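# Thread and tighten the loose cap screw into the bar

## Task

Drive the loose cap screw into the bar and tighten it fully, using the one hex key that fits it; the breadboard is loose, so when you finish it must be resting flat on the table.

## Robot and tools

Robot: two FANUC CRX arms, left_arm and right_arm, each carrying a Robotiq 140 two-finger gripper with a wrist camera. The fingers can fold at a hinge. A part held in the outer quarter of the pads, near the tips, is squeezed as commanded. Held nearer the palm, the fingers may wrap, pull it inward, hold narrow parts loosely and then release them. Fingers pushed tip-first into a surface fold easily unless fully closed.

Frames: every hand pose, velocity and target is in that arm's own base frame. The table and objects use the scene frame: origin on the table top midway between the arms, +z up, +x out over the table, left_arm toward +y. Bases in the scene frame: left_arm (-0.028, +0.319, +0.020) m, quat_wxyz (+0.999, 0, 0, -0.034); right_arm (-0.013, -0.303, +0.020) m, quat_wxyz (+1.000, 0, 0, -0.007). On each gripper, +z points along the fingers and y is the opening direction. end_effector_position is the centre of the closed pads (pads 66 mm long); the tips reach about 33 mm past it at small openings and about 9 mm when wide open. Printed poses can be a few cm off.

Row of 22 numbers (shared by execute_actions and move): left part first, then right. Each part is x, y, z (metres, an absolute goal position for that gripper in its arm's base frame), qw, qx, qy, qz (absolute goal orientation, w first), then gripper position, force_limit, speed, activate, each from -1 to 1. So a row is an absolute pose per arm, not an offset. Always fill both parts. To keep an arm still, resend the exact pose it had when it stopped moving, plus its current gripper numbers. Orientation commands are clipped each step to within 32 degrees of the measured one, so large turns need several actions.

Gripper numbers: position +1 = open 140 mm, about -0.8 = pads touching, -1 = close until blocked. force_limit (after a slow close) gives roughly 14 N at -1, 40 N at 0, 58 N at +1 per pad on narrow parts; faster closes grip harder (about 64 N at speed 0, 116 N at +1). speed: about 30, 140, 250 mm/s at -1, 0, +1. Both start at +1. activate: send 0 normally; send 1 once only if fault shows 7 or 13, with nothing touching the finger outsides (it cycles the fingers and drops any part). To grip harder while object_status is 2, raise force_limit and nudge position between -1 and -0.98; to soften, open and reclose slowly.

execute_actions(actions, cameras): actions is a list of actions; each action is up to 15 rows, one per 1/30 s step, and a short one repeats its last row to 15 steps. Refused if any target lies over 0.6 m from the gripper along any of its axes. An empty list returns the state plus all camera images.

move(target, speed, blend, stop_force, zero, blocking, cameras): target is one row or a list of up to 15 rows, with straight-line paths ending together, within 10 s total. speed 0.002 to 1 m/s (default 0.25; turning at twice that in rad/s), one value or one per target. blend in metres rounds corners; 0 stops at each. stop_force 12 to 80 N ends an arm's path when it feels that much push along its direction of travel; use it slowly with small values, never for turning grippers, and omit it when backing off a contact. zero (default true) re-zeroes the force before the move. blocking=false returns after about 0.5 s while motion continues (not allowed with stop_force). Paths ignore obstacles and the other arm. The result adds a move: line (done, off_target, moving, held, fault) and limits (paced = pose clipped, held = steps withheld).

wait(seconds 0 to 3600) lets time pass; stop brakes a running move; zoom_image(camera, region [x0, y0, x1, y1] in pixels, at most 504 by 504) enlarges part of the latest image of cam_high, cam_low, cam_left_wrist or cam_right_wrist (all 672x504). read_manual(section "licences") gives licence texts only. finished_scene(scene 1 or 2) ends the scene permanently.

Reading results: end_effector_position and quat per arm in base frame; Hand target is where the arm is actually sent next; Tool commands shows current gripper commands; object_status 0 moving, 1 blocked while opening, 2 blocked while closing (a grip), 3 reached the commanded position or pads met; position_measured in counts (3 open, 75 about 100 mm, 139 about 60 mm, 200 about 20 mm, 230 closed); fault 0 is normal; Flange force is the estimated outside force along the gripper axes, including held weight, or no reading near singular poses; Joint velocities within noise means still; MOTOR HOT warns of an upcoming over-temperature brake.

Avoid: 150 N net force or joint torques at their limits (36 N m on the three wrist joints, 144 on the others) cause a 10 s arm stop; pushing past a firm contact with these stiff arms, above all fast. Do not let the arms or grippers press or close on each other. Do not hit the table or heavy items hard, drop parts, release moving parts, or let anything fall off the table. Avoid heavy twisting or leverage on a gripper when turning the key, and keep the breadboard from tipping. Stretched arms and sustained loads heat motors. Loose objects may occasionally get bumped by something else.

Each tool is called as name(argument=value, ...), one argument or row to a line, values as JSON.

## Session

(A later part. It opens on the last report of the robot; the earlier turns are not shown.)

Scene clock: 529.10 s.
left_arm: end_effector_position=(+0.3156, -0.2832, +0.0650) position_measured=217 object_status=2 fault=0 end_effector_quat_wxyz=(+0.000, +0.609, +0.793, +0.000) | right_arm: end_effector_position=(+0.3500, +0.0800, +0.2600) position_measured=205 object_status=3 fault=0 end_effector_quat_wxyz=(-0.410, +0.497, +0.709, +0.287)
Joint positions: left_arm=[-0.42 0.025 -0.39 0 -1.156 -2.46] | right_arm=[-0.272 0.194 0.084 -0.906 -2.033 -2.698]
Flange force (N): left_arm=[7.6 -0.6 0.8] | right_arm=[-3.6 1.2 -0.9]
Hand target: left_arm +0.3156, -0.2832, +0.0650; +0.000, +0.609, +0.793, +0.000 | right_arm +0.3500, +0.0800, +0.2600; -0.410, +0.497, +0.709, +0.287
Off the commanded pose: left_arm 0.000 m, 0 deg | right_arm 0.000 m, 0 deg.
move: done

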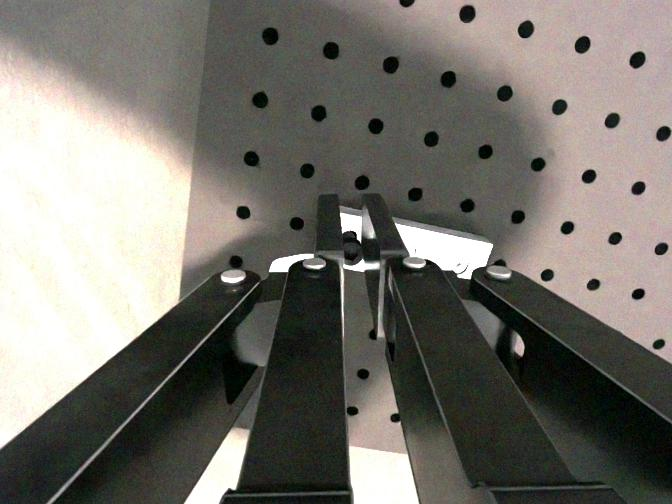

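move(
  target=[
    [0.3164,-0.2856,0.0625,0,-0.6088,-0.7934,0,-1,-0.2,-1,0,0.35,0.08,0.26,0.4096,-0.4967,-0.7094,-0.2868,-0.6,0.3,-1,0],
  ],
  speed=0.02,
  cameras=["cam_left_wrist"],
)

zoom_image(
  camera="cam_left_wrist",
  region=[320, 200, 380, 260],
)

move(
  target=[
    [0.3121,-0.2898,0.0625,0,-0.2588,-0.9659,0,-1,-0.2,-1,0,0.35,0.08,0.26,0.4096,-0.4967,-0.7094,-0.2868,-0.6,0.3,-1,0],
    [0.3121,-0.2958,0.0625,0,0.1305,-0.9914,0,-1,-0.2,-1,0,0.35,0.08,0.26,0.4096,-0.4967,-0.7094,-0.2868,-0.6,0.3,-1,0],
    [0.3163,-0.3000,0.0625,0,0.5,-0.8660,0,-1,-0.2,-1,0,0.35,0.08,0.26,0.4096,-0.4967,-0.7094,-0.2868,-0.6,0.3,-1,0],
    [0.3223,-0.3000,0.0625,0,0.7934,-0.6088,0,-1,-0.2,-1,0,0.35,0.08,0.26,0.4096,-0.4967,-0.7094,-0.2868,-0.6,0.3,-1,0],
  ],
  speed=0.6,
  blend=0.02,
  cameras=["cam_left_wrist"],
)

zoom_image(
  camera="cam_left_wrist",
  region=[320, 200, 380, 260],
)

Scene clock: 557.40 s.
left_arm: end_effector_position=(+0.3164, -0.2856, +0.0625) position_measured=217 object_status=2 fault=0 end_effector_quat_wxyz=(+0.000, +0.609, +0.793, +0.000) | right_arm: end_effector_position=(+0.3500, +0.0800, +0.2600) position_measured=205 object_status=3 fault=0 end_effector_quat_wxyz=(-0.410, +0.497, +0.709, +0.287)
Joint positions: left_arm=[-0.424 0.033 -0.388 0 -1.15 -2.455] | right_arm=[-0.272 0.194 0.084 -0.906 -2.033 -2.698]
Flange force (N): left_arm=[8.3 -0.5 0.5] | right_arm=[-3.8 1.2 -1.0]
Hand target: left_arm +0.3164, -0.2856, +0.0625; +0.000, +0.609, +0.793, +0.000 | right_arm +0.3500, +0.0800, +0.2600; -0.410, +0.497, +0.709, +0.287
Off the commanded pose: left_arm 0.000 m, 0 deg | right_arm 0.000 m, 0 deg.
move: done

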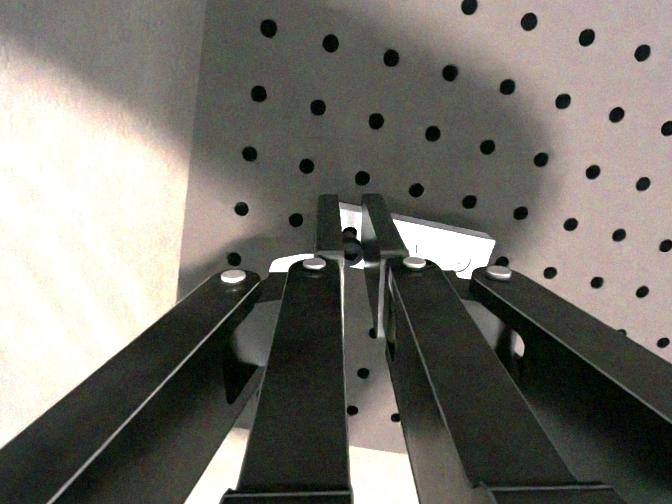

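Scaled by 8.400.

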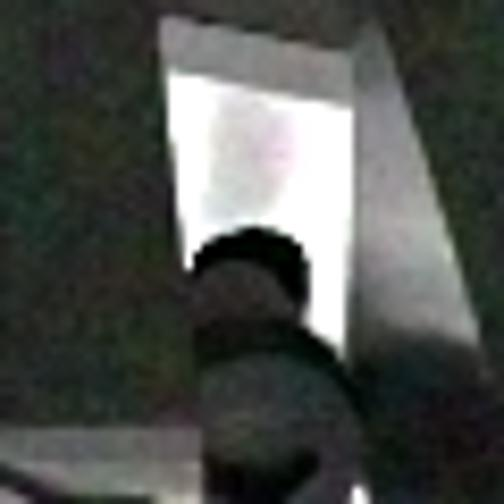

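Scene clock: 560.60 s.
left_arm: end_effector_position=(+0.3223, -0.3000, +0.0625) position_measured=217 object_status=2 fault=0 end_effector_quat_wxyz=(+0.000, +0.793, -0.609, +0.000) | right_arm: end_effector_position=(+0.3500, +0.0800, +0.2600) position_measured=205 object_status=3 fault=0 end_effector_quat_wxyz=(-0.410, +0.497, +0.709, +0.287)
Joint positions: left_arm=[-0.45 0.068 -0.351 0 -1.152 0.712] | right_arm=[-0.272 0.194 0.084 -0.906 -2.033 -2.698]
Flange force (N): left_arm=[-7.0 1.1 0.9] | right_arm=[-3.6 1.2 -1.4]
Hand target: left_arm +0.3223, -0.3000, +0.0625; +0.000, +0.793, -0.609, +0.000 | right_arm +0.3500, +0.0800, +0.2600; -0.410, +0.497, +0.709, +0.287
Off the commanded pose: left_arm 0.000 m, 0 deg | right_arm 0.000 m, 0 deg.
move: done

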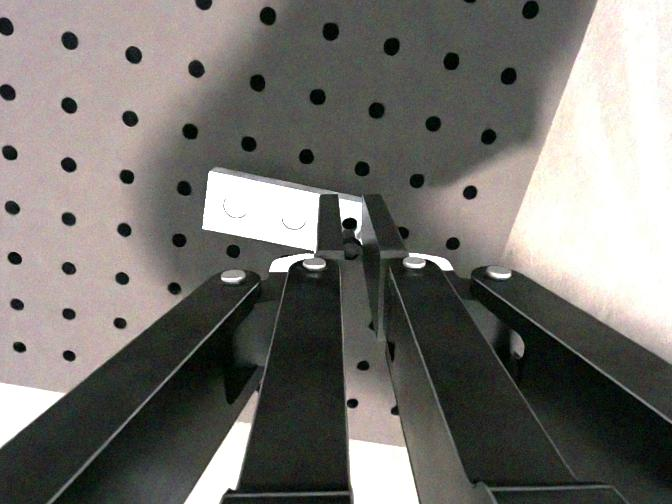

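Scaled by 8.400.

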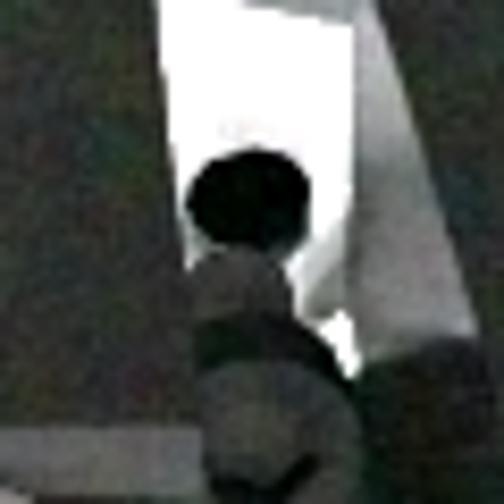

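move(
  target=[
    [0.3287,-0.2985,0.0615,0,0.9659,-0.2588,0,-1,-0.2,-1,0,0.35,0.08,0.26,0.4096,-0.4967,-0.7094,-0.2868,-0.6,0.3,-1,0],
    [0.3289,-0.2911,0.0610,0,0.9914,0.1305,0,-1,-0.2,-1,0,0.35,0.08,0.26,0.4096,-0.4967,-0.7094,-0.2868,-0.6,0.3,-1,0],
    [0.3238,-0.2858,0.0605,0,0.8660,0.5,0,-1,-0.2,-1,0,0.35,0.08,0.26,0.4096,-0.4967,-0.7094,-0.2868,-0.6,0.3,-1,0],
    [0.3164,-0.2856,0.0600,0,0.6088,0.7934,0,-1,-0.2,-1,0,0.35,0.08,0.26,0.4096,-0.4967,-0.7094,-0.2868,-0.6,0.3,-1,0],
  ],
  speed=0.6,
  blend=0.02,
)

move(
  target=[0.3164,-0.2856,0.0500,0,0.6088,0.7934,0,-1,-0.2,-1,0,0.35,0.08,0.26,0.4096,-0.4967,-0.7094,-0.2868,-0.6,0.3,-1,0],
  speed=0.01,
  stop_force=12,
  cameras=["cam_left_wrist"],
)

zoom_image(
  camera="cam_left_wrist",
  region=[320, 200, 380, 260],
)

Scene clock: 585.50 s.
left_arm: end_effector_position=(+0.3164, -0.2856, +0.0600) position_measured=217 object_status=2 fault=0 end_effector_quat_wxyz=(+0.000, +0.609, +0.793, +0.000) | right_arm: end_effector_position=(+0.3500, +0.0800, +0.2600) position_measured=205 object_status=3 fault=0 end_effector_quat_wxyz=(-0.410, +0.497, +0.709, +0.287)
Joint positions: left_arm=[-0.424 0.036 -0.392 0 -1.143 3.828] | right_arm=[-0.272 0.194 0.084 -0.906 -2.033 -2.698]
Flange force (N): left_arm=[8.8 -1.1 0.2] | right_arm=[-3.7 1.6 -1.4]
Hand target: left_arm +0.3164, -0.2856, +0.0600; +0.000, +0.609, +0.793, +0.000 | right_arm +0.3500, +0.0800, +0.2600; -0.410, +0.497, +0.709, +0.287
Off the commanded pose: left_arm 0.000 m, 0 deg | right_arm 0.000 m, 0 deg.
move: done

Scene clock: 586.63 s.
left_arm: end_effector_position=(+0.3165, -0.2856, +0.0547) position_measured=217 object_status=2 fault=0 end_effector_quat_wxyz=(+0.000, +0.609, +0.793, +0.000) | right_arm: end_effector_position=(+0.3500, +0.0800, +0.2600) position_measured=205 object_status=3 fault=0 end_effector_quat_wxyz=(-0.410, +0.497, +0.709, +0.287)
Joint positions: left_arm=[-0.424 0.041 -0.399 0 -1.13 3.828] | right_arm=[-0.272 0.194 0.084 -0.906 -2.033 -2.698]
Flange force (N): left_arm=[7.2 -1.0 -12.0] | right_arm=[-3.6 0.9 -1.0]
Hand target: left_arm +0.3165, -0.2856, +0.0547; +0.000, +0.609, +0.793, +0.000 | right_arm +0.3500, +0.0800, +0.2600; -0.410, +0.497, +0.709, +0.287
Off the commanded pose: left_arm 0.005 m, 0 deg | right_arm 0.000 m, 0 deg.
move: contact (left_arm)

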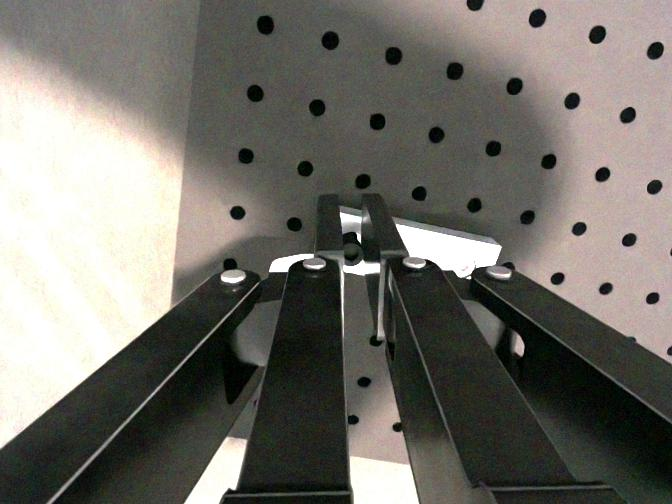

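Scaled by 8.400.

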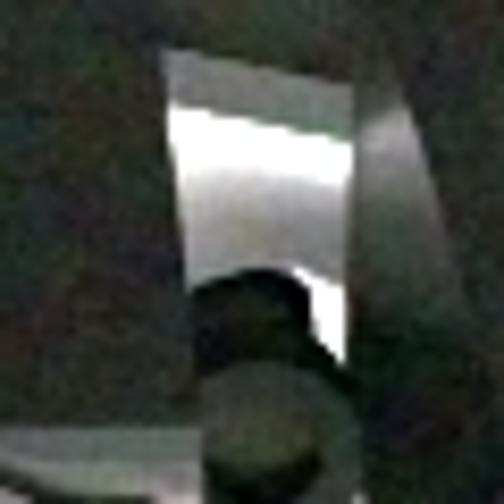

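Turn cw with following.

move(
  target=[
    [0.3238,-0.2858,0.0546,0,0.8660,0.5,0,-1,-0.2,-1,0,0.35,0.08,0.26,0.4096,-0.4967,-0.7094,-0.2868,-0.6,0.3,-1,0],
    [0.3289,-0.2911,0.0545,0,0.9914,0.1305,0,-1,-0.2,-1,0,0.35,0.08,0.26,0.4096,-0.4967,-0.7094,-0.2868,-0.6,0.3,-1,0],
    [0.3287,-0.2985,0.0544,0,0.9659,-0.2588,0,-1,-0.2,-1,0,0.35,0.08,0.26,0.4096,-0.4967,-0.7094,-0.2868,-0.6,0.3,-1,0],
    [0.3234,-0.3036,0.0543,0,0.7934,-0.6088,0,-1,-0.2,-1,0,0.35,0.08,0.26,0.4096,-0.4967,-0.7094,-0.2868,-0.6,0.3,-1,0],
    [0.3160,-0.3034,0.0542,0,0.5,-0.8660,0,-1,-0.2,-1,0,0.35,0.08,0.26,0.4096,-0.4967,-0.7094,-0.2868,-0.6,0.3,-1,0],
    [0.3109,-0.2981,0.0540,0,0.1305,-0.9914,0,-1,-0.2,-1,0,0.35,0.08,0.26,0.4096,-0.4967,-0.7094,-0.2868,-0.6,0.3,-1,0],
    [0.3111,-0.2907,0.0539,0,-0.2588,-0.9659,0,-1,-0.2,-1,0,0.35,0.08,0.26,0.4096,-0.4967,-0.7094,-0.2868,-0.6,0.3,-1,0],
    [0.3164,-0.2856,0.0538,0,-0.6088,-0.7934,0,-1,-0.2,-1,0,0.35,0.08,0.26,0.4096,-0.4967,-0.7094,-0.2868,-0.6,0.3,-1,0],
  ],
  speed=0.42,
  blend=0.02,
  cameras=["cam_left_wrist"],
)

move(
  target=[0.3164,-0.2856,0.0558,0,-0.6088,-0.7934,0,-1,-0.2,-1,0,0.35,0.08,0.26,0.4096,-0.4967,-0.7094,-0.2868,-0.6,0.3,-1,0],
  speed=0.006,
  stop_force=12,
  cameras=["cam_left_wrist"],
)

zoom_image(
  camera="cam_left_wrist",
  region=[320, 200, 380, 260],
)

Scene clock: 608.00 s.
left_arm: end_effector_position=(+0.3164, -0.2856, +0.0538) position_measured=217 object_status=2 fault=0 end_effector_quat_wxyz=(+0.000, +0.609, +0.793, +0.000) | right_arm: end_effector_position=(+0.3500, +0.0800, +0.2600) position_measured=205 object_status=3 fault=0 end_effector_quat_wxyz=(-0.410, +0.497, +0.709, +0.287)
Joint positions: left_arm=[-0.424 0.043 -0.4 0 -1.128 -2.455] | right_arm=[-0.272 0.194 0.084 -0.906 -2.033 -2.698]
Flange force (N): left_arm=[8.1 1.8 -6.8] | right_arm=[-3.6 1.7 -1.4]
Hand target: left_arm +0.3164, -0.2856, +0.0538; +0.000, +0.609, +0.793, +0.000 | right_arm +0.3500, +0.0800, +0.2600; -0.410, +0.497, +0.709, +0.287
Off the commanded pose: left_arm 0.000 m, 0 deg | right_arm 0.000 m, 0 deg.
move: done

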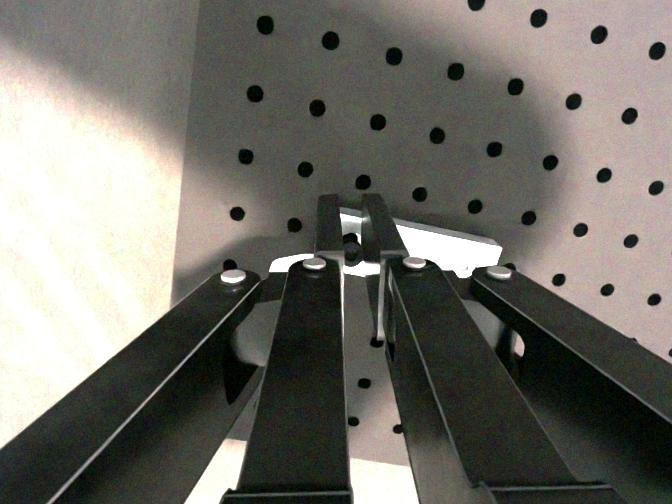

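Scene clock: 609.07 s.
left_arm: end_effector_position=(+0.3164, -0.2856, +0.0558) position_measured=217 object_status=2 fault=0 end_effector_quat_wxyz=(+0.000, +0.609, +0.793, +0.000) | right_arm: end_effector_position=(+0.3500, +0.0800, +0.2600) position_measured=205 object_status=3 fault=0 end_effector_quat_wxyz=(-0.410, +0.497, +0.709, +0.287)
Joint positions: left_arm=[-0.424 0.04 -0.398 0 -1.133 -2.455] | right_arm=[-0.272 0.194 0.084 -0.906 -2.033 -2.698]
Flange force (N): left_arm=[8.4 -1.0 0.3] | right_arm=[-3.5 1.3 -1.0]
Hand target: left_arm +0.3164, -0.2856, +0.0558; +0.000, +0.609, +0.793, +0.000 | right_arm +0.3500, +0.0800, +0.2600; -0.410, +0.497, +0.709, +0.287
Off the commanded pose: left_arm 0.000 m, 0 deg | right_arm 0.000 m, 0 deg.
move: done

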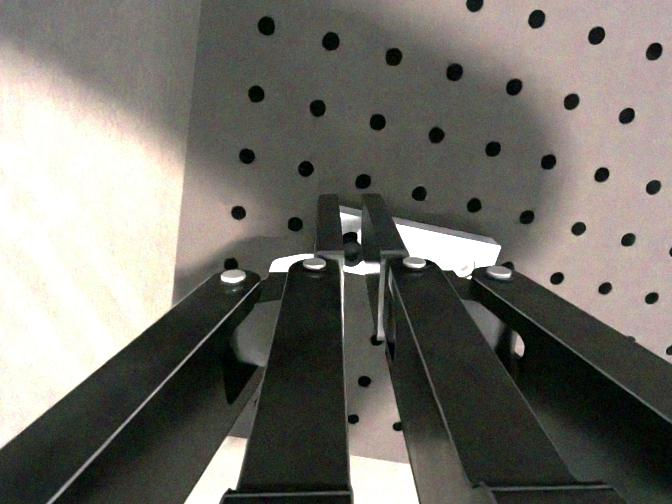

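Scaled by 8.400.

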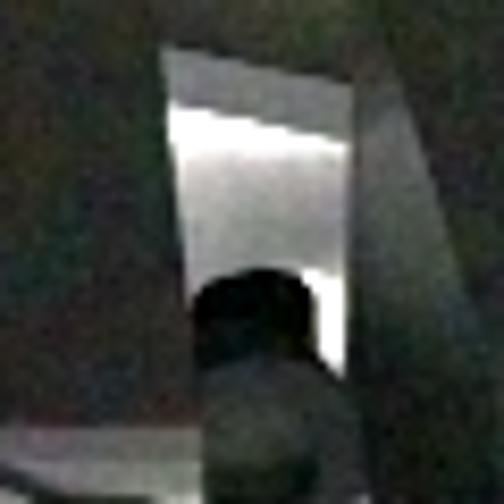

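move(
  target=[0.3164,-0.2856,0.0620,0,-0.6088,-0.7934,0,-1,-0.2,-1,0,0.35,0.08,0.26,0.4096,-0.4967,-0.7094,-0.2868,-0.6,0.3,-1,0],
  speed=0.02,
  cameras=["cam_left_wrist"],
)

zoom_image(
  camera="cam_left_wrist",
  region=[320, 200, 380, 270],
)

Scene clock: 617.50 s.
left_arm: end_effector_position=(+0.3164, -0.2856, +0.0620) position_measured=217 object_status=2 fault=0 end_effector_quat_wxyz=(+0.000, +0.609, +0.793, +0.000) | right_arm: end_effector_position=(+0.3500, +0.0800, +0.2600) position_measured=205 object_status=3 fault=0 end_effector_quat_wxyz=(-0.410, +0.497, +0.709, +0.287)
Joint positions: left_arm=[-0.424 0.033 -0.389 0 -1.148 -2.455] | right_arm=[-0.272 0.194 0.084 -0.906 -2.033 -2.698]
Flange force (N): left_arm=[8.5 -0.6 0.7] | right_arm=[-3.4 1.2 -1.0]
Hand target: left_arm +0.3164, -0.2856, +0.0620; +0.000, +0.609, +0.793, +0.000 | right_arm +0.3500, +0.0800, +0.2600; -0.410, +0.497, +0.709, +0.287
Off the commanded pose: left_arm 0.000 m, 0 deg | right_arm 0.000 m, 0 deg.
move: done

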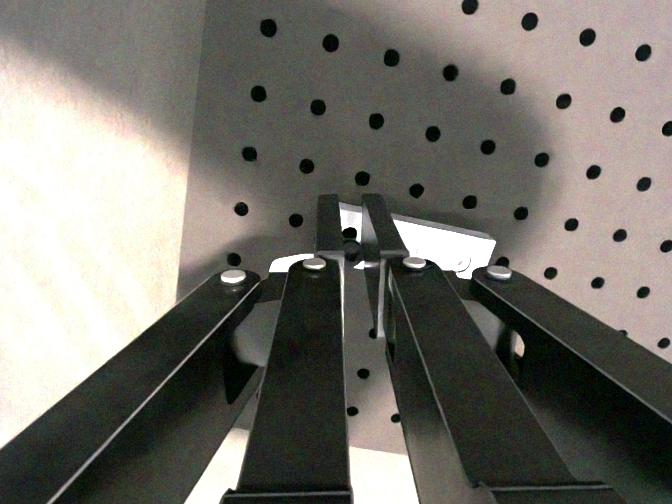

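Scaled by 7.200.

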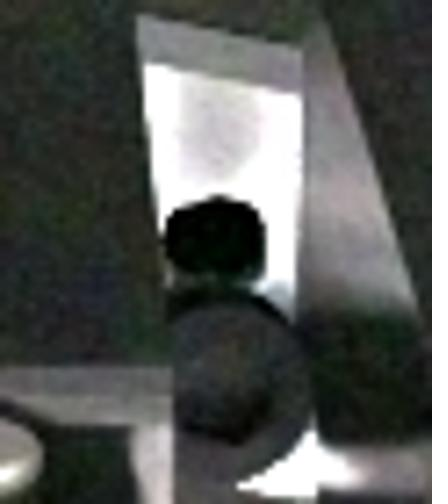

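move(
  target=[
    [0.3111,-0.2907,0.0640,0,-0.2588,-0.9659,0,-0.98,0.5,-1,0,0.35,0.08,0.26,0.4096,-0.4967,-0.7094,-0.2868,-0.6,0.3,-1,0],
    [0.3109,-0.2981,0.0640,0,0.1305,-0.9914,0,-0.98,0.5,-1,0,0.35,0.08,0.26,0.4096,-0.4967,-0.7094,-0.2868,-0.6,0.3,-1,0],
    [0.3160,-0.3034,0.0640,0,0.5,-0.8660,0,-0.98,0.5,-1,0,0.35,0.08,0.26,0.4096,-0.4967,-0.7094,-0.2868,-0.6,0.3,-1,0],
    [0.3234,-0.3036,0.0640,0,0.7934,-0.6088,0,-0.98,0.5,-1,0,0.35,0.08,0.26,0.4096,-0.4967,-0.7094,-0.2868,-0.6,0.3,-1,0],
    [0.3287,-0.2985,0.0640,0,0.9659,-0.2588,0,-0.98,0.5,-1,0,0.35,0.08,0.26,0.4096,-0.4967,-0.7094,-0.2868,-0.6,0.3,-1,0],
    [0.3289,-0.2911,0.0640,0,0.9914,0.1305,0,-0.98,0.5,-1,0,0.35,0.08,0.26,0.4096,-0.4967,-0.7094,-0.2868,-0.6,0.3,-1,0],
    [0.3238,-0.2858,0.0640,0,0.8660,0.5,0,-0.98,0.5,-1,0,0.35,0.08,0.26,0.4096,-0.4967,-0.7094,-0.2868,-0.6,0.3,-1,0],
    [0.3150,-0.2803,0.0640,0,0.6088,0.7934,0,-0.98,0.5,-1,0,0.35,0.08,0.26,0.4096,-0.4967,-0.7094,-0.2868,-0.6,0.3,-1,0],
  ],
  speed=0.6,
  blend=0.02,
  cameras=["cam_left_wrist"],
)

zoom_image(
  camera="cam_left_wrist",
  region=[320, 200, 380, 270],
)

move(
  target=[0.3150,-0.2803,0.0500,0,0.6088,0.7934,0,-0.98,0.5,-1,0,0.35,0.08,0.26,0.4096,-0.4967,-0.7094,-0.2868,-0.6,0.3,-1,0],
  speed=0.01,
  stop_force=12,
  cameras=["cam_left_wrist"],
)

zoom_image(
  camera="cam_left_wrist",
  region=[320, 200, 380, 270],
)

Scene clock: 642.43 s.
left_arm: end_effector_position=(+0.3150, -0.2803, +0.0640) position_measured=219 object_status=2 fault=0 end_effector_quat_wxyz=(+0.000, +0.609, +0.793, +0.000) | right_arm: end_effector_position=(+0.3500, +0.0800, +0.2600) position_measured=205 object_status=3 fault=0 end_effector_quat_wxyz=(-0.410, +0.497, +0.709, +0.287)
Joint positions: left_arm=[-0.414 0.02 -0.398 0 -1.153 3.817] | right_arm=[-0.272 0.194 0.084 -0.906 -2.033 -2.698]
Flange force (N): left_arm=[8.2 -0.8 0.5] | right_arm=[-3.6 1.5 -1.4]
Hand target: left_arm +0.3150, -0.2803, +0.0640; +0.000, +0.609, +0.793, +0.000 | right_arm +0.3500, +0.0800, +0.2600; -0.410, +0.497, +0.709, +0.287
Off the commanded pose: left_arm 0.000 m, 0 deg | right_arm 0.000 m, 0 deg.
move: done

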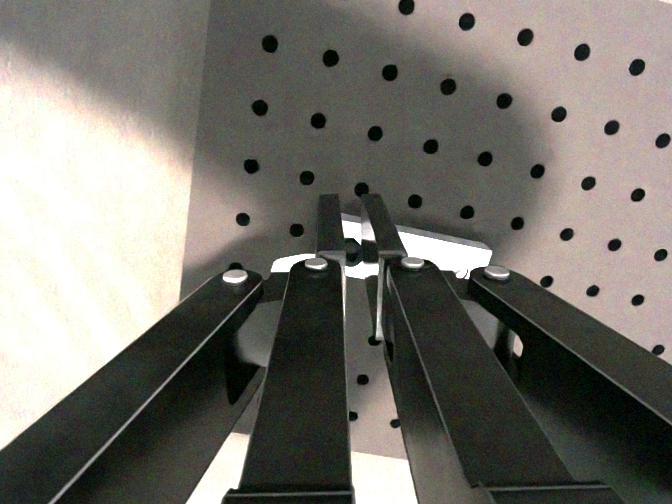

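Scaled by 7.200.

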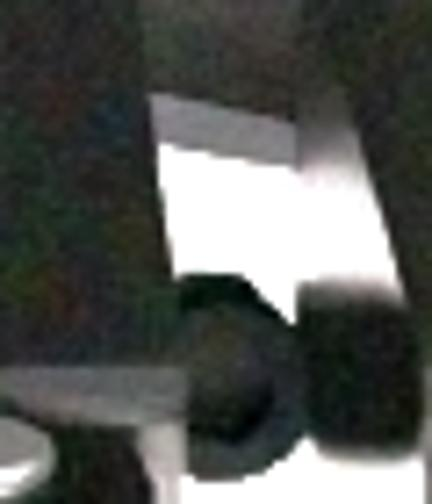

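Scene clock: 643.30 s.
left_arm: end_effector_position=(+0.3151, -0.2804, +0.0612) position_measured=219 object_status=2 fault=0 end_effector_quat_wxyz=(+0.000, +0.609, +0.793, +0.000) | right_arm: end_effector_position=(+0.3500, +0.0800, +0.2600) position_measured=205 object_status=3 fault=0 end_effector_quat_wxyz=(-0.410, +0.497, +0.709, +0.287)
Joint positions: left_arm=[-0.414 0.023 -0.402 0 -1.146 3.817] | right_arm=[-0.272 0.194 0.084 -0.906 -2.033 -2.698]
Flange force (N): left_arm=[8.4 -2.1 -29.2] | right_arm=[-3.5 1.4 -1.1]
Hand target: left_arm +0.3151, -0.2804, +0.0612; +0.000, +0.609, +0.793, +0.000 | right_arm +0.3500, +0.0800, +0.2600; -0.410, +0.497, +0.709, +0.287
Off the commanded pose: left_arm 0.011 m, 0 deg | right_arm 0.000 m, 0 deg.
move: contact (left_arm)

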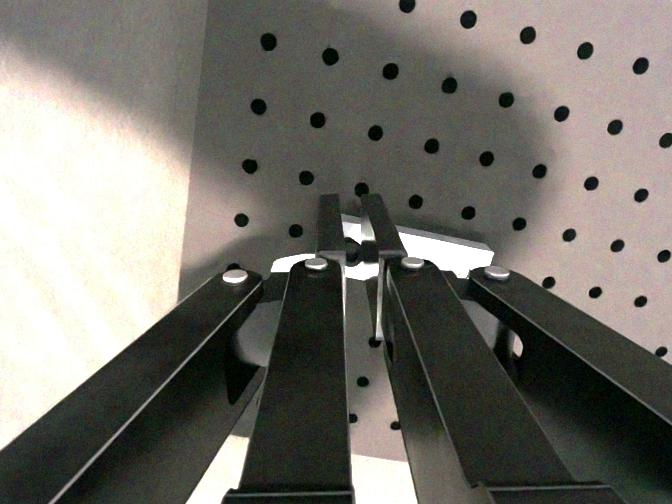

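Scaled by 7.200.

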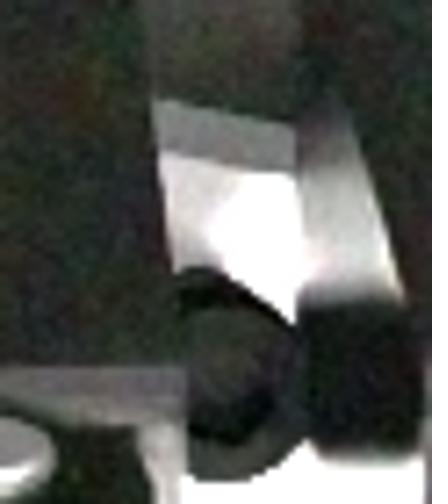

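move(
  target=[0.3150,-0.2803,0.0900,0,0.6088,0.7934,0,-0.98,0.5,-1,0,0.35,0.08,0.26,0.4096,-0.4967,-0.7094,-0.2868,-0.6,0.3,-1,0],
  speed=0.08,
  cameras=["all"],
)

zoom_image(
  camera="cam_low",
  region=[310, 215, 380, 275],
)

zoom_image(
  camera="cam_left_wrist",
  region=[320, 190, 390, 270],
)

Scene clock: 648.83 s.
left_arm: end_effector_position=(+0.3150, -0.2803, +0.0900) position_measured=219 object_status=2 fault=0 end_effector_quat_wxyz=(+0.000, +0.609, +0.793, +0.000) | right_arm: end_effector_position=(+0.3500, +0.0800, +0.2600) position_measured=205 object_status=3 fault=0 end_effector_quat_wxyz=(-0.410, +0.497, +0.709, +0.287)
Joint positions: left_arm=[-0.414 -0.006 -0.359 0 -1.218 3.817] | right_arm=[-0.272 0.194 0.084 -0.906 -2.033 -2.698]
Flange force (N): left_arm=[8.5 -0.7 0.7] | right_arm=[-3.9 1.5 -1.1]
Hand target: left_arm +0.3150, -0.2803, +0.0900; +0.000, +0.609, +0.793, +0.000 | right_arm +0.3500, +0.0800, +0.2600; -0.410, +0.497, +0.709, +0.287
Off the commanded pose: left_arm 0.000 m, 0 deg | right_arm 0.000 m, 0 deg.
move: done

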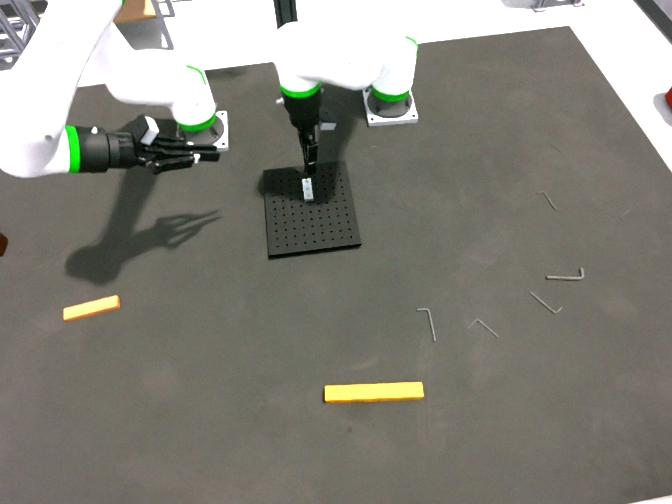

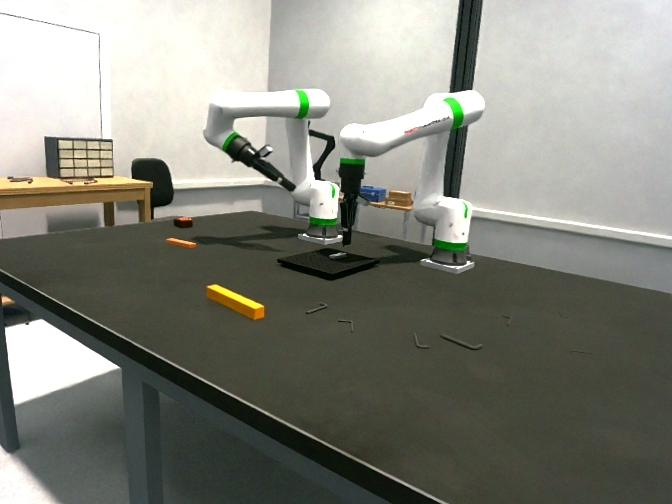

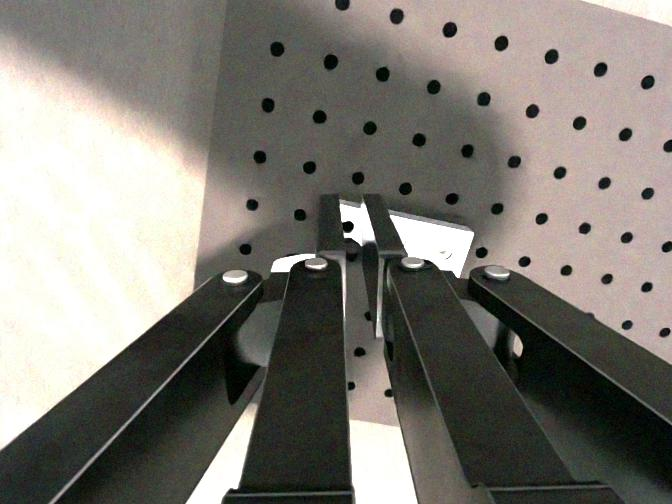

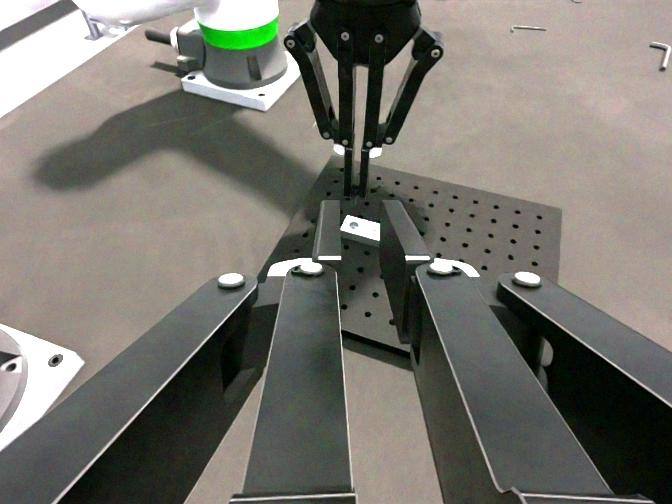

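Scaled by 7.200.

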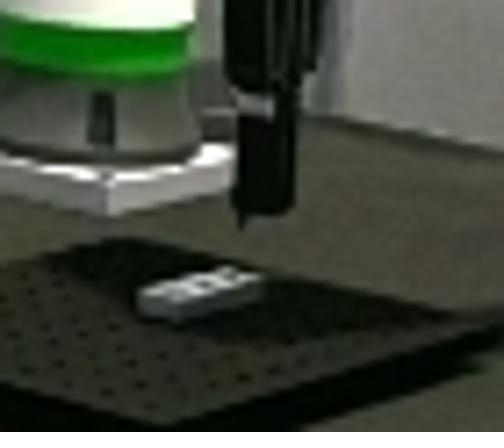

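Scaled by 6.300.

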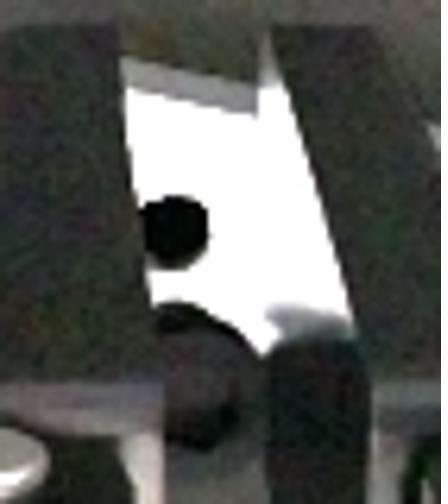

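move(
  target=[
    [0.3263,-0.2574,0.0800,0,0.682,0.7314,0,-0.98,0.5,-1,0,0.35,0.08,0.26,0.4096,-0.4967,-0.7094,-0.2868,-0.6,0.3,-1,0],
    [0.3263,-0.2574,0.0535,0,0.682,0.7314,0,-0.98,0.5,-1,0,0.35,0.08,0.26,0.4096,-0.4967,-0.7094,-0.2868,-0.6,0.3,-1,0],
  ],
  speed=0.04,
  stop_force=15,
)

move(
  target=[0.3271,-0.2684,0.0535,0,0.682,0.7314,0,-0.98,0.5,-1,0,0.35,0.08,0.26,0.4096,-0.4967,-0.7094,-0.2868,-0.6,0.3,-1,0],
  speed=0.01,
  stop_force=12,
  cameras=["cam_left_wrist","cam_low"],
)

zoom_image(
  camera="cam_left_wrist",
  region=[320, 190, 390, 270],
)

zoom_image(
  camera="cam_low",
  region=[310, 215, 380, 275],
)

Scene clock: 688.73 s.
left_arm: end_effector_position=(+0.3263, -0.2574, +0.0535) position_measured=219 object_status=2 fault=0 end_effector_quat_wxyz=(+0.000, +0.682, +0.731, +0.000) | right_arm: end_effector_position=(+0.3500, +0.0800, +0.2600) position_measured=205 object_status=3 fault=0 end_effector_quat_wxyz=(-0.410, +0.497, +0.709, +0.287)
Joint positions: left_arm=[-0.35 0.016 -0.429 0 -1.126 3.561] | right_arm=[-0.272 0.194 0.084 -0.906 -2.033 -2.698]
Flange force (N): left_arm=[8.1 -3.2 0.1] | right_arm=[-3.8 1.3 -1.1]
Hand target: left_arm +0.3263, -0.2574, +0.0535; +0.000, +0.682, +0.731, +0.000 | right_arm +0.3500, +0.0800, +0.2600; -0.410, +0.497, +0.709, +0.287
Off the commanded pose: left_arm 0.000 m, 0 deg | right_arm 0.000 m, 0 deg.
move: done

Scene clock: 690.43 s.
left_arm: end_effector_position=(+0.3271, -0.2684, +0.0535) position_measured=219 object_status=2 fault=0 end_effector_quat_wxyz=(+0.000, +0.682, +0.731, +0.000) | right_arm: end_effector_position=(+0.3500, +0.0800, +0.2600) position_measured=205 object_status=3 fault=0 end_effector_quat_wxyz=(-0.410, +0.497, +0.709, +0.287)
Joint positions: left_arm=[-0.375 0.035 -0.409 0 -1.127 3.586] | right_arm=[-0.272 0.194 0.084 -0.906 -2.033 -2.698]
Flange force (N): left_arm=[10.2 -2.6 0.3] | right_arm=[-3.5 1.2 -1.2]
Hand target: left_arm +0.3271, -0.2684, +0.0535; +0.000, +0.682, +0.731, +0.000 | right_arm +0.3500, +0.0800, +0.2600; -0.410, +0.497, +0.709, +0.287
Off the commanded pose: left_arm 0.000 m, 0 deg | right_arm 0.000 m, 0 deg.
move: done
Images, in order (width x height): cam_low 672x504, cam_left_wrist 672x504.

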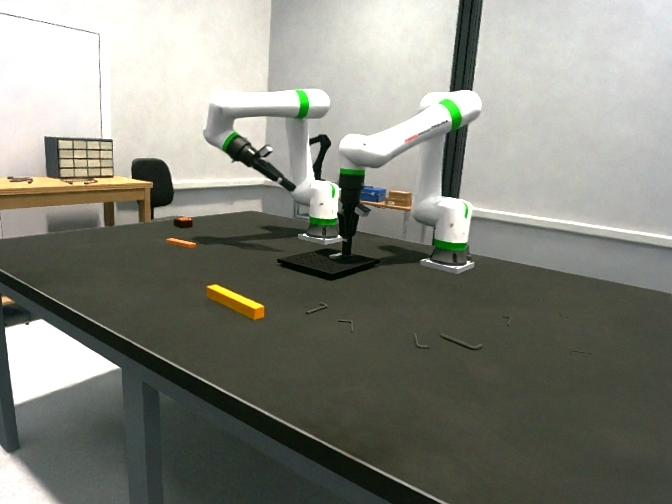

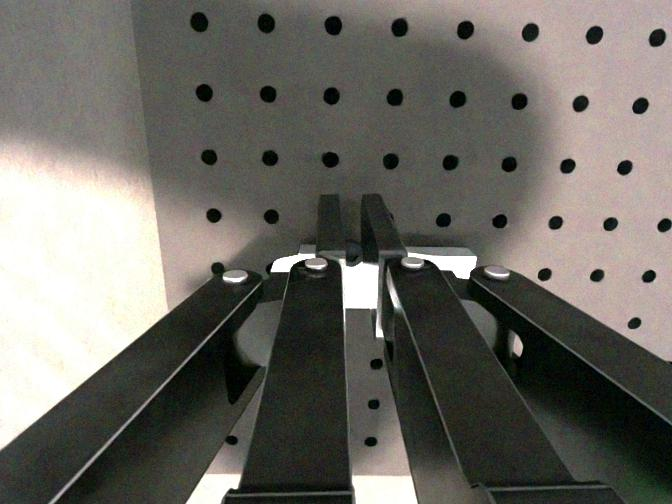

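Scaled by 6.300.

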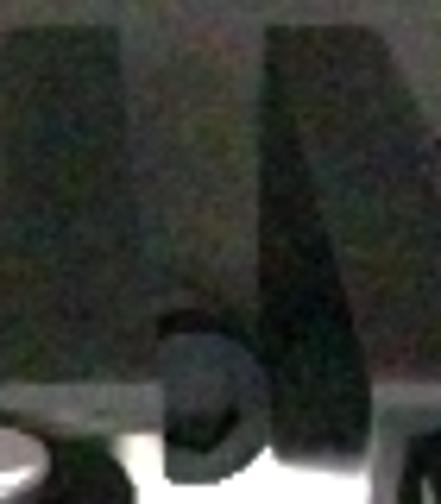

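Scaled by 7.200.

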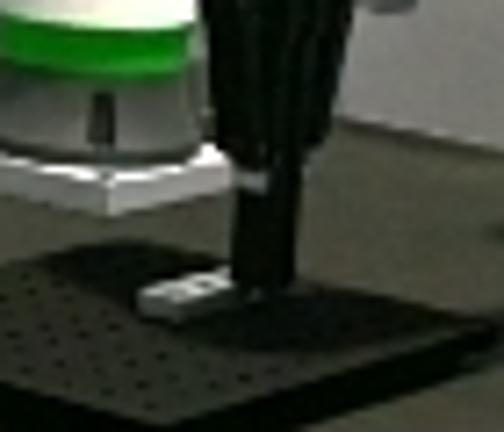

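move(
  target=[0.3274,-0.2724,0.0535,0,0.682,0.7314,0,-0.98,0.5,-1,0,0.35,0.08,0.26,0.4096,-0.4967,-0.7094,-0.2868,-0.6,0.3,-1,0],
  speed=0.01,
  stop_force=14,
  zero=false,
  cameras=["cam_left_wrist"],
)

zoom_image(
  camera="cam_left_wrist",
  region=[320, 190, 390, 270],
)

move(
  target=[0.3264,-0.2594,0.0700,0,0.682,0.7314,0,-0.98,0.5,-1,0,0.35,0.08,0.26,0.4096,-0.4967,-0.7094,-0.2868,-0.6,0.3,-1,0],
  speed=0.05,
  cameras=["cam_left_wrist","cam_low"],
)

zoom_image(
  camera="cam_left_wrist",
  region=[320, 190, 390, 270],
)

zoom_image(
  camera="cam_low",
  region=[310, 215, 380, 275],
)

Scene clock: 703.47 s.
left_arm: end_effector_position=(+0.3274, -0.2724, +0.0535) position_measured=219 object_status=2 fault=0 end_effector_quat_wxyz=(+0.000, +0.682, +0.731, +0.000) | right_arm: end_effector_position=(+0.3500, +0.0800, +0.2600) position_measured=205 object_status=3 fault=0 end_effector_quat_wxyz=(-0.410, +0.497, +0.709, +0.287)
Joint positions: left_arm=[-0.384 0.042 -0.402 0 -1.127 3.595] | right_arm=[-0.272 0.194 0.084 -0.906 -2.033 -2.698]
Flange force (N): left_arm=[13.5 -2.9 -1.0] | right_arm=[-3.5 1.5 -1.3]
Hand target: left_arm +0.3274, -0.2724, +0.0535; +0.000, +0.682, +0.731, +0.000 | right_arm +0.3500, +0.0800, +0.2600; -0.410, +0.497, +0.709, +0.287
Off the commanded pose: left_arm 0.000 m, 0 deg | right_arm 0.000 m, 0 deg.
move: done

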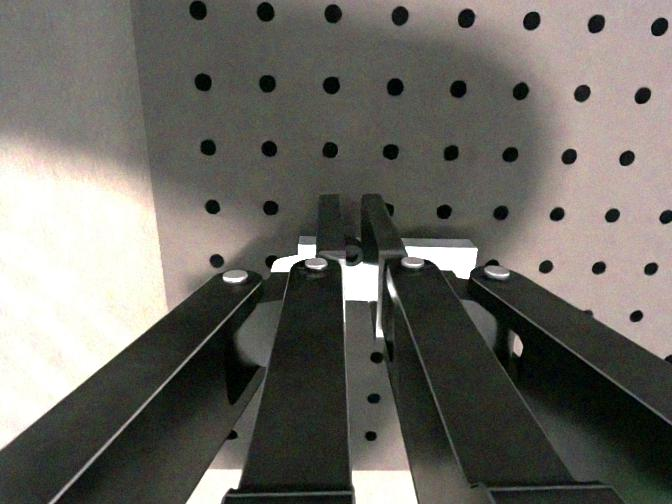

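Scaled by 6.300.

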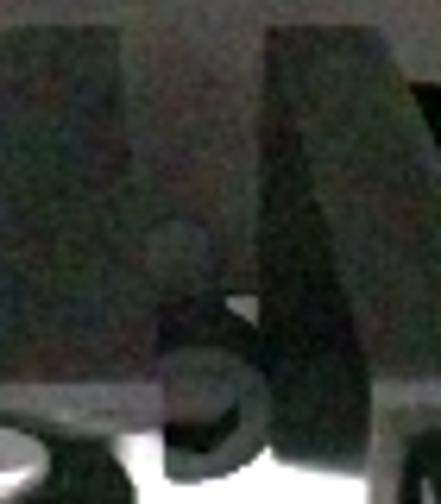

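Scene clock: 704.20 s.
left_arm: end_effector_position=(+0.3264, -0.2594, +0.0700) position_measured=219 object_status=2 fault=0 end_effector_quat_wxyz=(+0.000, +0.682, +0.731, +0.000) | right_arm: end_effector_position=(+0.3500, +0.0800, +0.2600) position_measured=205 object_status=3 fault=0 end_effector_quat_wxyz=(-0.410, +0.497, +0.709, +0.287)
Joint positions: left_arm=[-0.354 0.001 -0.401 0 -1.168 3.566] | right_arm=[-0.272 0.194 0.084 -0.906 -2.033 -2.698]
Flange force (N): left_arm=[8.0 -3.3 0.3] | right_arm=[-3.7 1.4 -1.3]
Hand target: left_arm +0.3264, -0.2594, +0.0700; +0.000, +0.682, +0.731, +0.000 | right_arm +0.3500, +0.0800, +0.2600; -0.410, +0.497, +0.709, +0.287
Off the commanded pose: left_arm 0.000 m, 0 deg | right_arm 0.000 m, 0 deg.
move: done
Images, in order (width x height): cam_low 672x504, cam_left_wrist 672x504.

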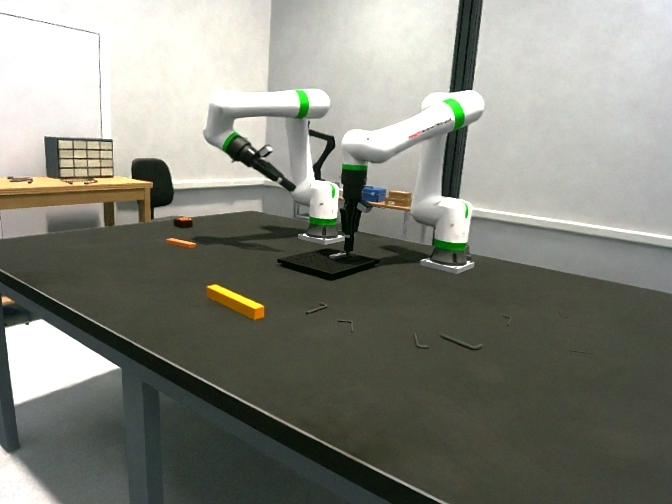

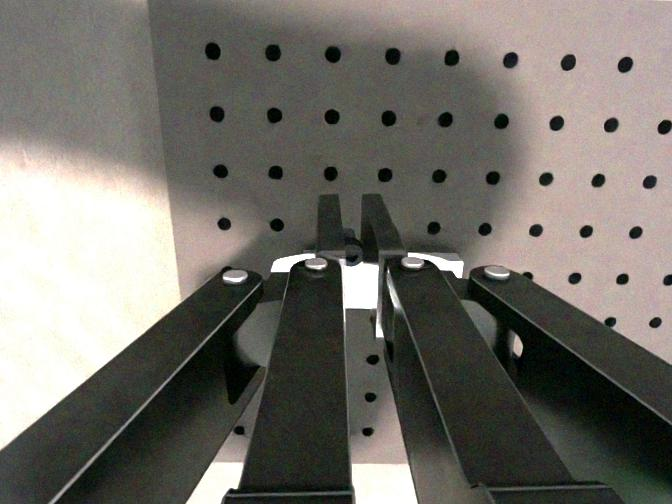

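Scaled by 6.300.

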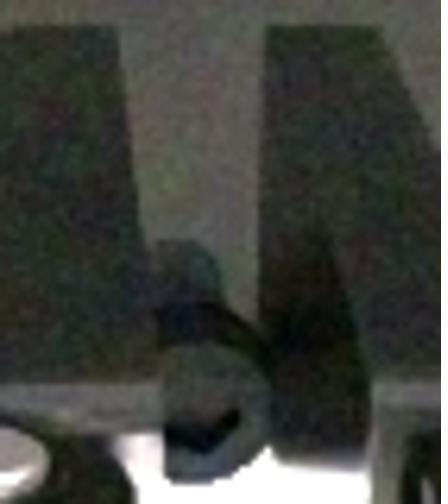

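Scaled by 7.200.

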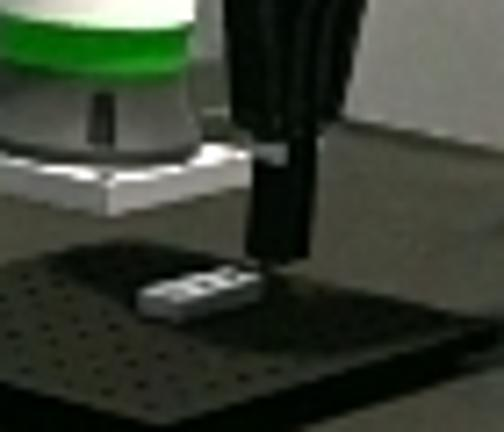

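move(
  target=[
    [0.3166,-0.2858,0.0680,0,0.6088,0.7934,0,-0.98,0.5,-1,0,0.35,0.08,0.26,0.4096,-0.4967,-0.7094,-0.2868,-0.6,0.3,-1,0],
  ],
  speed=0.05,
)

move(
  target=[0.3166,-0.2858,0.0500,0,0.6088,0.7934,0,-0.98,0.5,-1,0,0.35,0.08,0.26,0.4096,-0.4967,-0.7094,-0.2868,-0.6,0.3,-1,0],
  speed=0.01,
  stop_force=12,
  cameras=["cam_left_wrist"],
)

zoom_image(
  camera="cam_left_wrist",
  region=[320, 200, 380, 270],
)

Scene clock: 724.63 s.
left_arm: end_effector_position=(+0.3166, -0.2858, +0.0680) position_measured=219 object_status=2 fault=0 end_effector_quat_wxyz=(+0.000, +0.609, +0.793, +0.000) | right_arm: end_effector_position=(+0.3500, +0.0800, +0.2600) position_measured=205 object_status=3 fault=0 end_effector_quat_wxyz=(-0.410, +0.497, +0.709, +0.287)
Joint positions: left_arm=[-0.425 0.028 -0.379 0 -1.164 3.828] | right_arm=[-0.272 0.194 0.084 -0.906 -2.033 -2.698]
Flange force (N): left_arm=[8.4 -0.8 0.6] | right_arm=[-3.2 1.1 -1.0]
Hand target: left_arm +0.3166, -0.2858, +0.0680; +0.000, +0.609, +0.793, +0.000 | right_arm +0.3500, +0.0800, +0.2600; -0.410, +0.497, +0.709, +0.287
Off the commanded pose: left_arm 0.000 m, 0 deg | right_arm 0.000 m, 0 deg.
move: done

Scene clock: 726.23 s.
left_arm: end_effector_position=(+0.3167, -0.2859, +0.0606) position_measured=219 object_status=2 fault=0 end_effector_quat_wxyz=(+0.000, +0.609, +0.793, +0.000) | right_arm: end_effector_position=(+0.3500, +0.0800, +0.2600) position_measured=205 object_status=3 fault=0 end_effector_quat_wxyz=(-0.410, +0.497, +0.709, +0.287)
Joint positions: left_arm=[-0.425 0.036 -0.39 0 -1.144 3.828] | right_arm=[-0.272 0.194 0.084 -0.906 -2.033 -2.698]
Flange force (N): left_arm=[3.2 0.1 -24.0] | right_arm=[-3.2 1.2 -1.3]
Hand target: left_arm +0.3167, -0.2859, +0.0606; +0.000, +0.609, +0.793, +0.000 | right_arm +0.3500, +0.0800, +0.2600; -0.410, +0.497, +0.709, +0.287
Off the commanded pose: left_arm 0.011 m, 0 deg | right_arm 0.000 m, 0 deg.
move: contact (left_arm)

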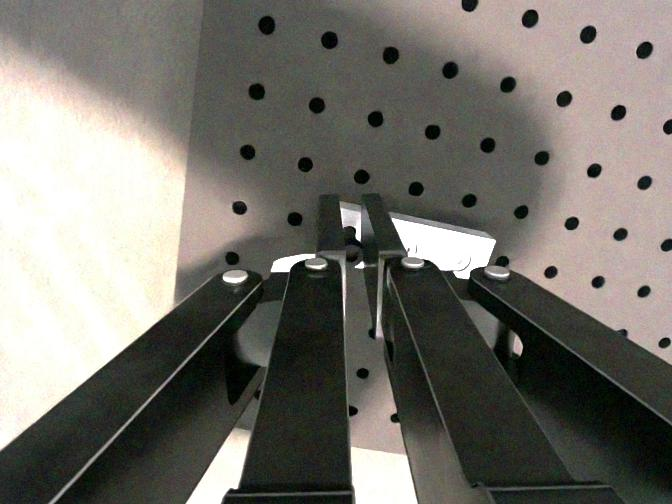

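Scaled by 7.200.

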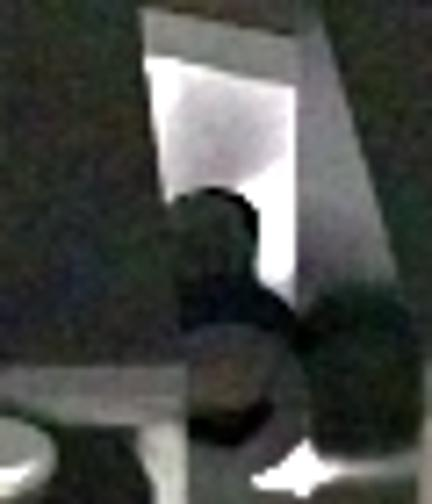

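move(
  target=[
    [0.3164,-0.2851,0.0620,0,0.6088,0.7934,0,-0.98,0.5,-1,0,0.35,0.08,0.26,0.4096,-0.4967,-0.7094,-0.2868,-0.6,0.3,-1,0],
  ],
  speed=0.05,
)

move(
  target=[0.3164,-0.2851,0.0500,0,0.6088,0.7934,0,-0.98,0.5,-1,0,0.35,0.08,0.26,0.4096,-0.4967,-0.7094,-0.2868,-0.6,0.3,-1,0],
  speed=0.006,
  stop_force=12,
  cameras=["cam_left_wrist"],
)

zoom_image(
  camera="cam_left_wrist",
  region=[320, 200, 380, 270],
)

Scene clock: 735.50 s.
left_arm: end_effector_position=(+0.3164, -0.2851, +0.0620) position_measured=219 object_status=2 fault=0 end_effector_quat_wxyz=(+0.000, +0.609, +0.793, +0.000) | right_arm: end_effector_position=(+0.3500, +0.0800, +0.2600) position_measured=205 object_status=3 fault=0 end_effector_quat_wxyz=(-0.410, +0.497, +0.709, +0.287)
Joint positions: left_arm=[-0.423 0.033 -0.39 0 -1.149 3.827] | right_arm=[-0.272 0.194 0.084 -0.906 -2.033 -2.698]
Flange force (N): left_arm=[8.1 -1.1 0.1] | right_arm=[-3.6 1.1 -0.9]
Hand target: left_arm +0.3164, -0.2851, +0.0620; +0.000, +0.609, +0.793, +0.000 | right_arm +0.3500, +0.0800, +0.2600; -0.410, +0.497, +0.709, +0.287
Off the commanded pose: left_arm 0.000 m, 0 deg | right_arm 0.000 m, 0 deg.
move: done

Scene clock: 736.30 s.
left_arm: end_effector_position=(+0.3166, -0.2853, +0.0608) position_measured=219 object_status=2 fault=0 end_effector_quat_wxyz=(+0.000, +0.609, +0.793, +0.000) | right_arm: end_effector_position=(+0.3500, +0.0800, +0.2600) position_measured=205 object_status=3 fault=0 end_effector_quat_wxyz=(-0.410, +0.497, +0.709, +0.287)
Joint positions: left_arm=[-0.423 0.034 -0.392 0 -1.145 3.827] | right_arm=[-0.272 0.194 0.084 -0.906 -2.033 -2.698]
Flange force (N): left_arm=[5.9 0.3 -18.9] | right_arm=[-3.3 0.9 -0.7]
Hand target: left_arm +0.3165, -0.2852, +0.0608; +0.000, +0.609, +0.793, +0.000 | right_arm +0.3500, +0.0800, +0.2600; -0.410, +0.497, +0.709, +0.287
Off the commanded pose: left_arm 0.011 m, 0 deg | right_arm 0.000 m, 0 deg.
move: contact (left_arm)

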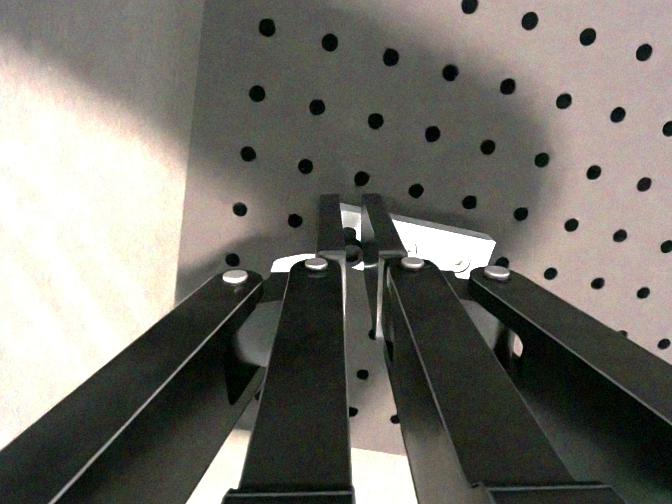

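Scaled by 7.200.

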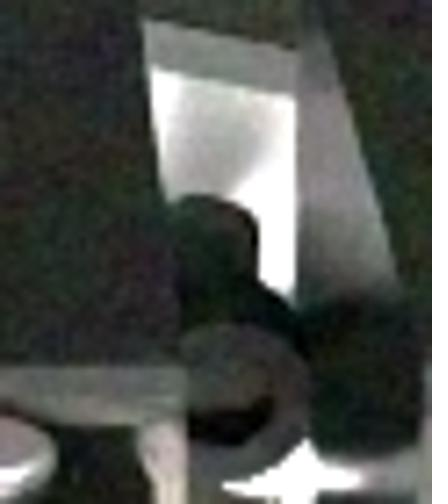

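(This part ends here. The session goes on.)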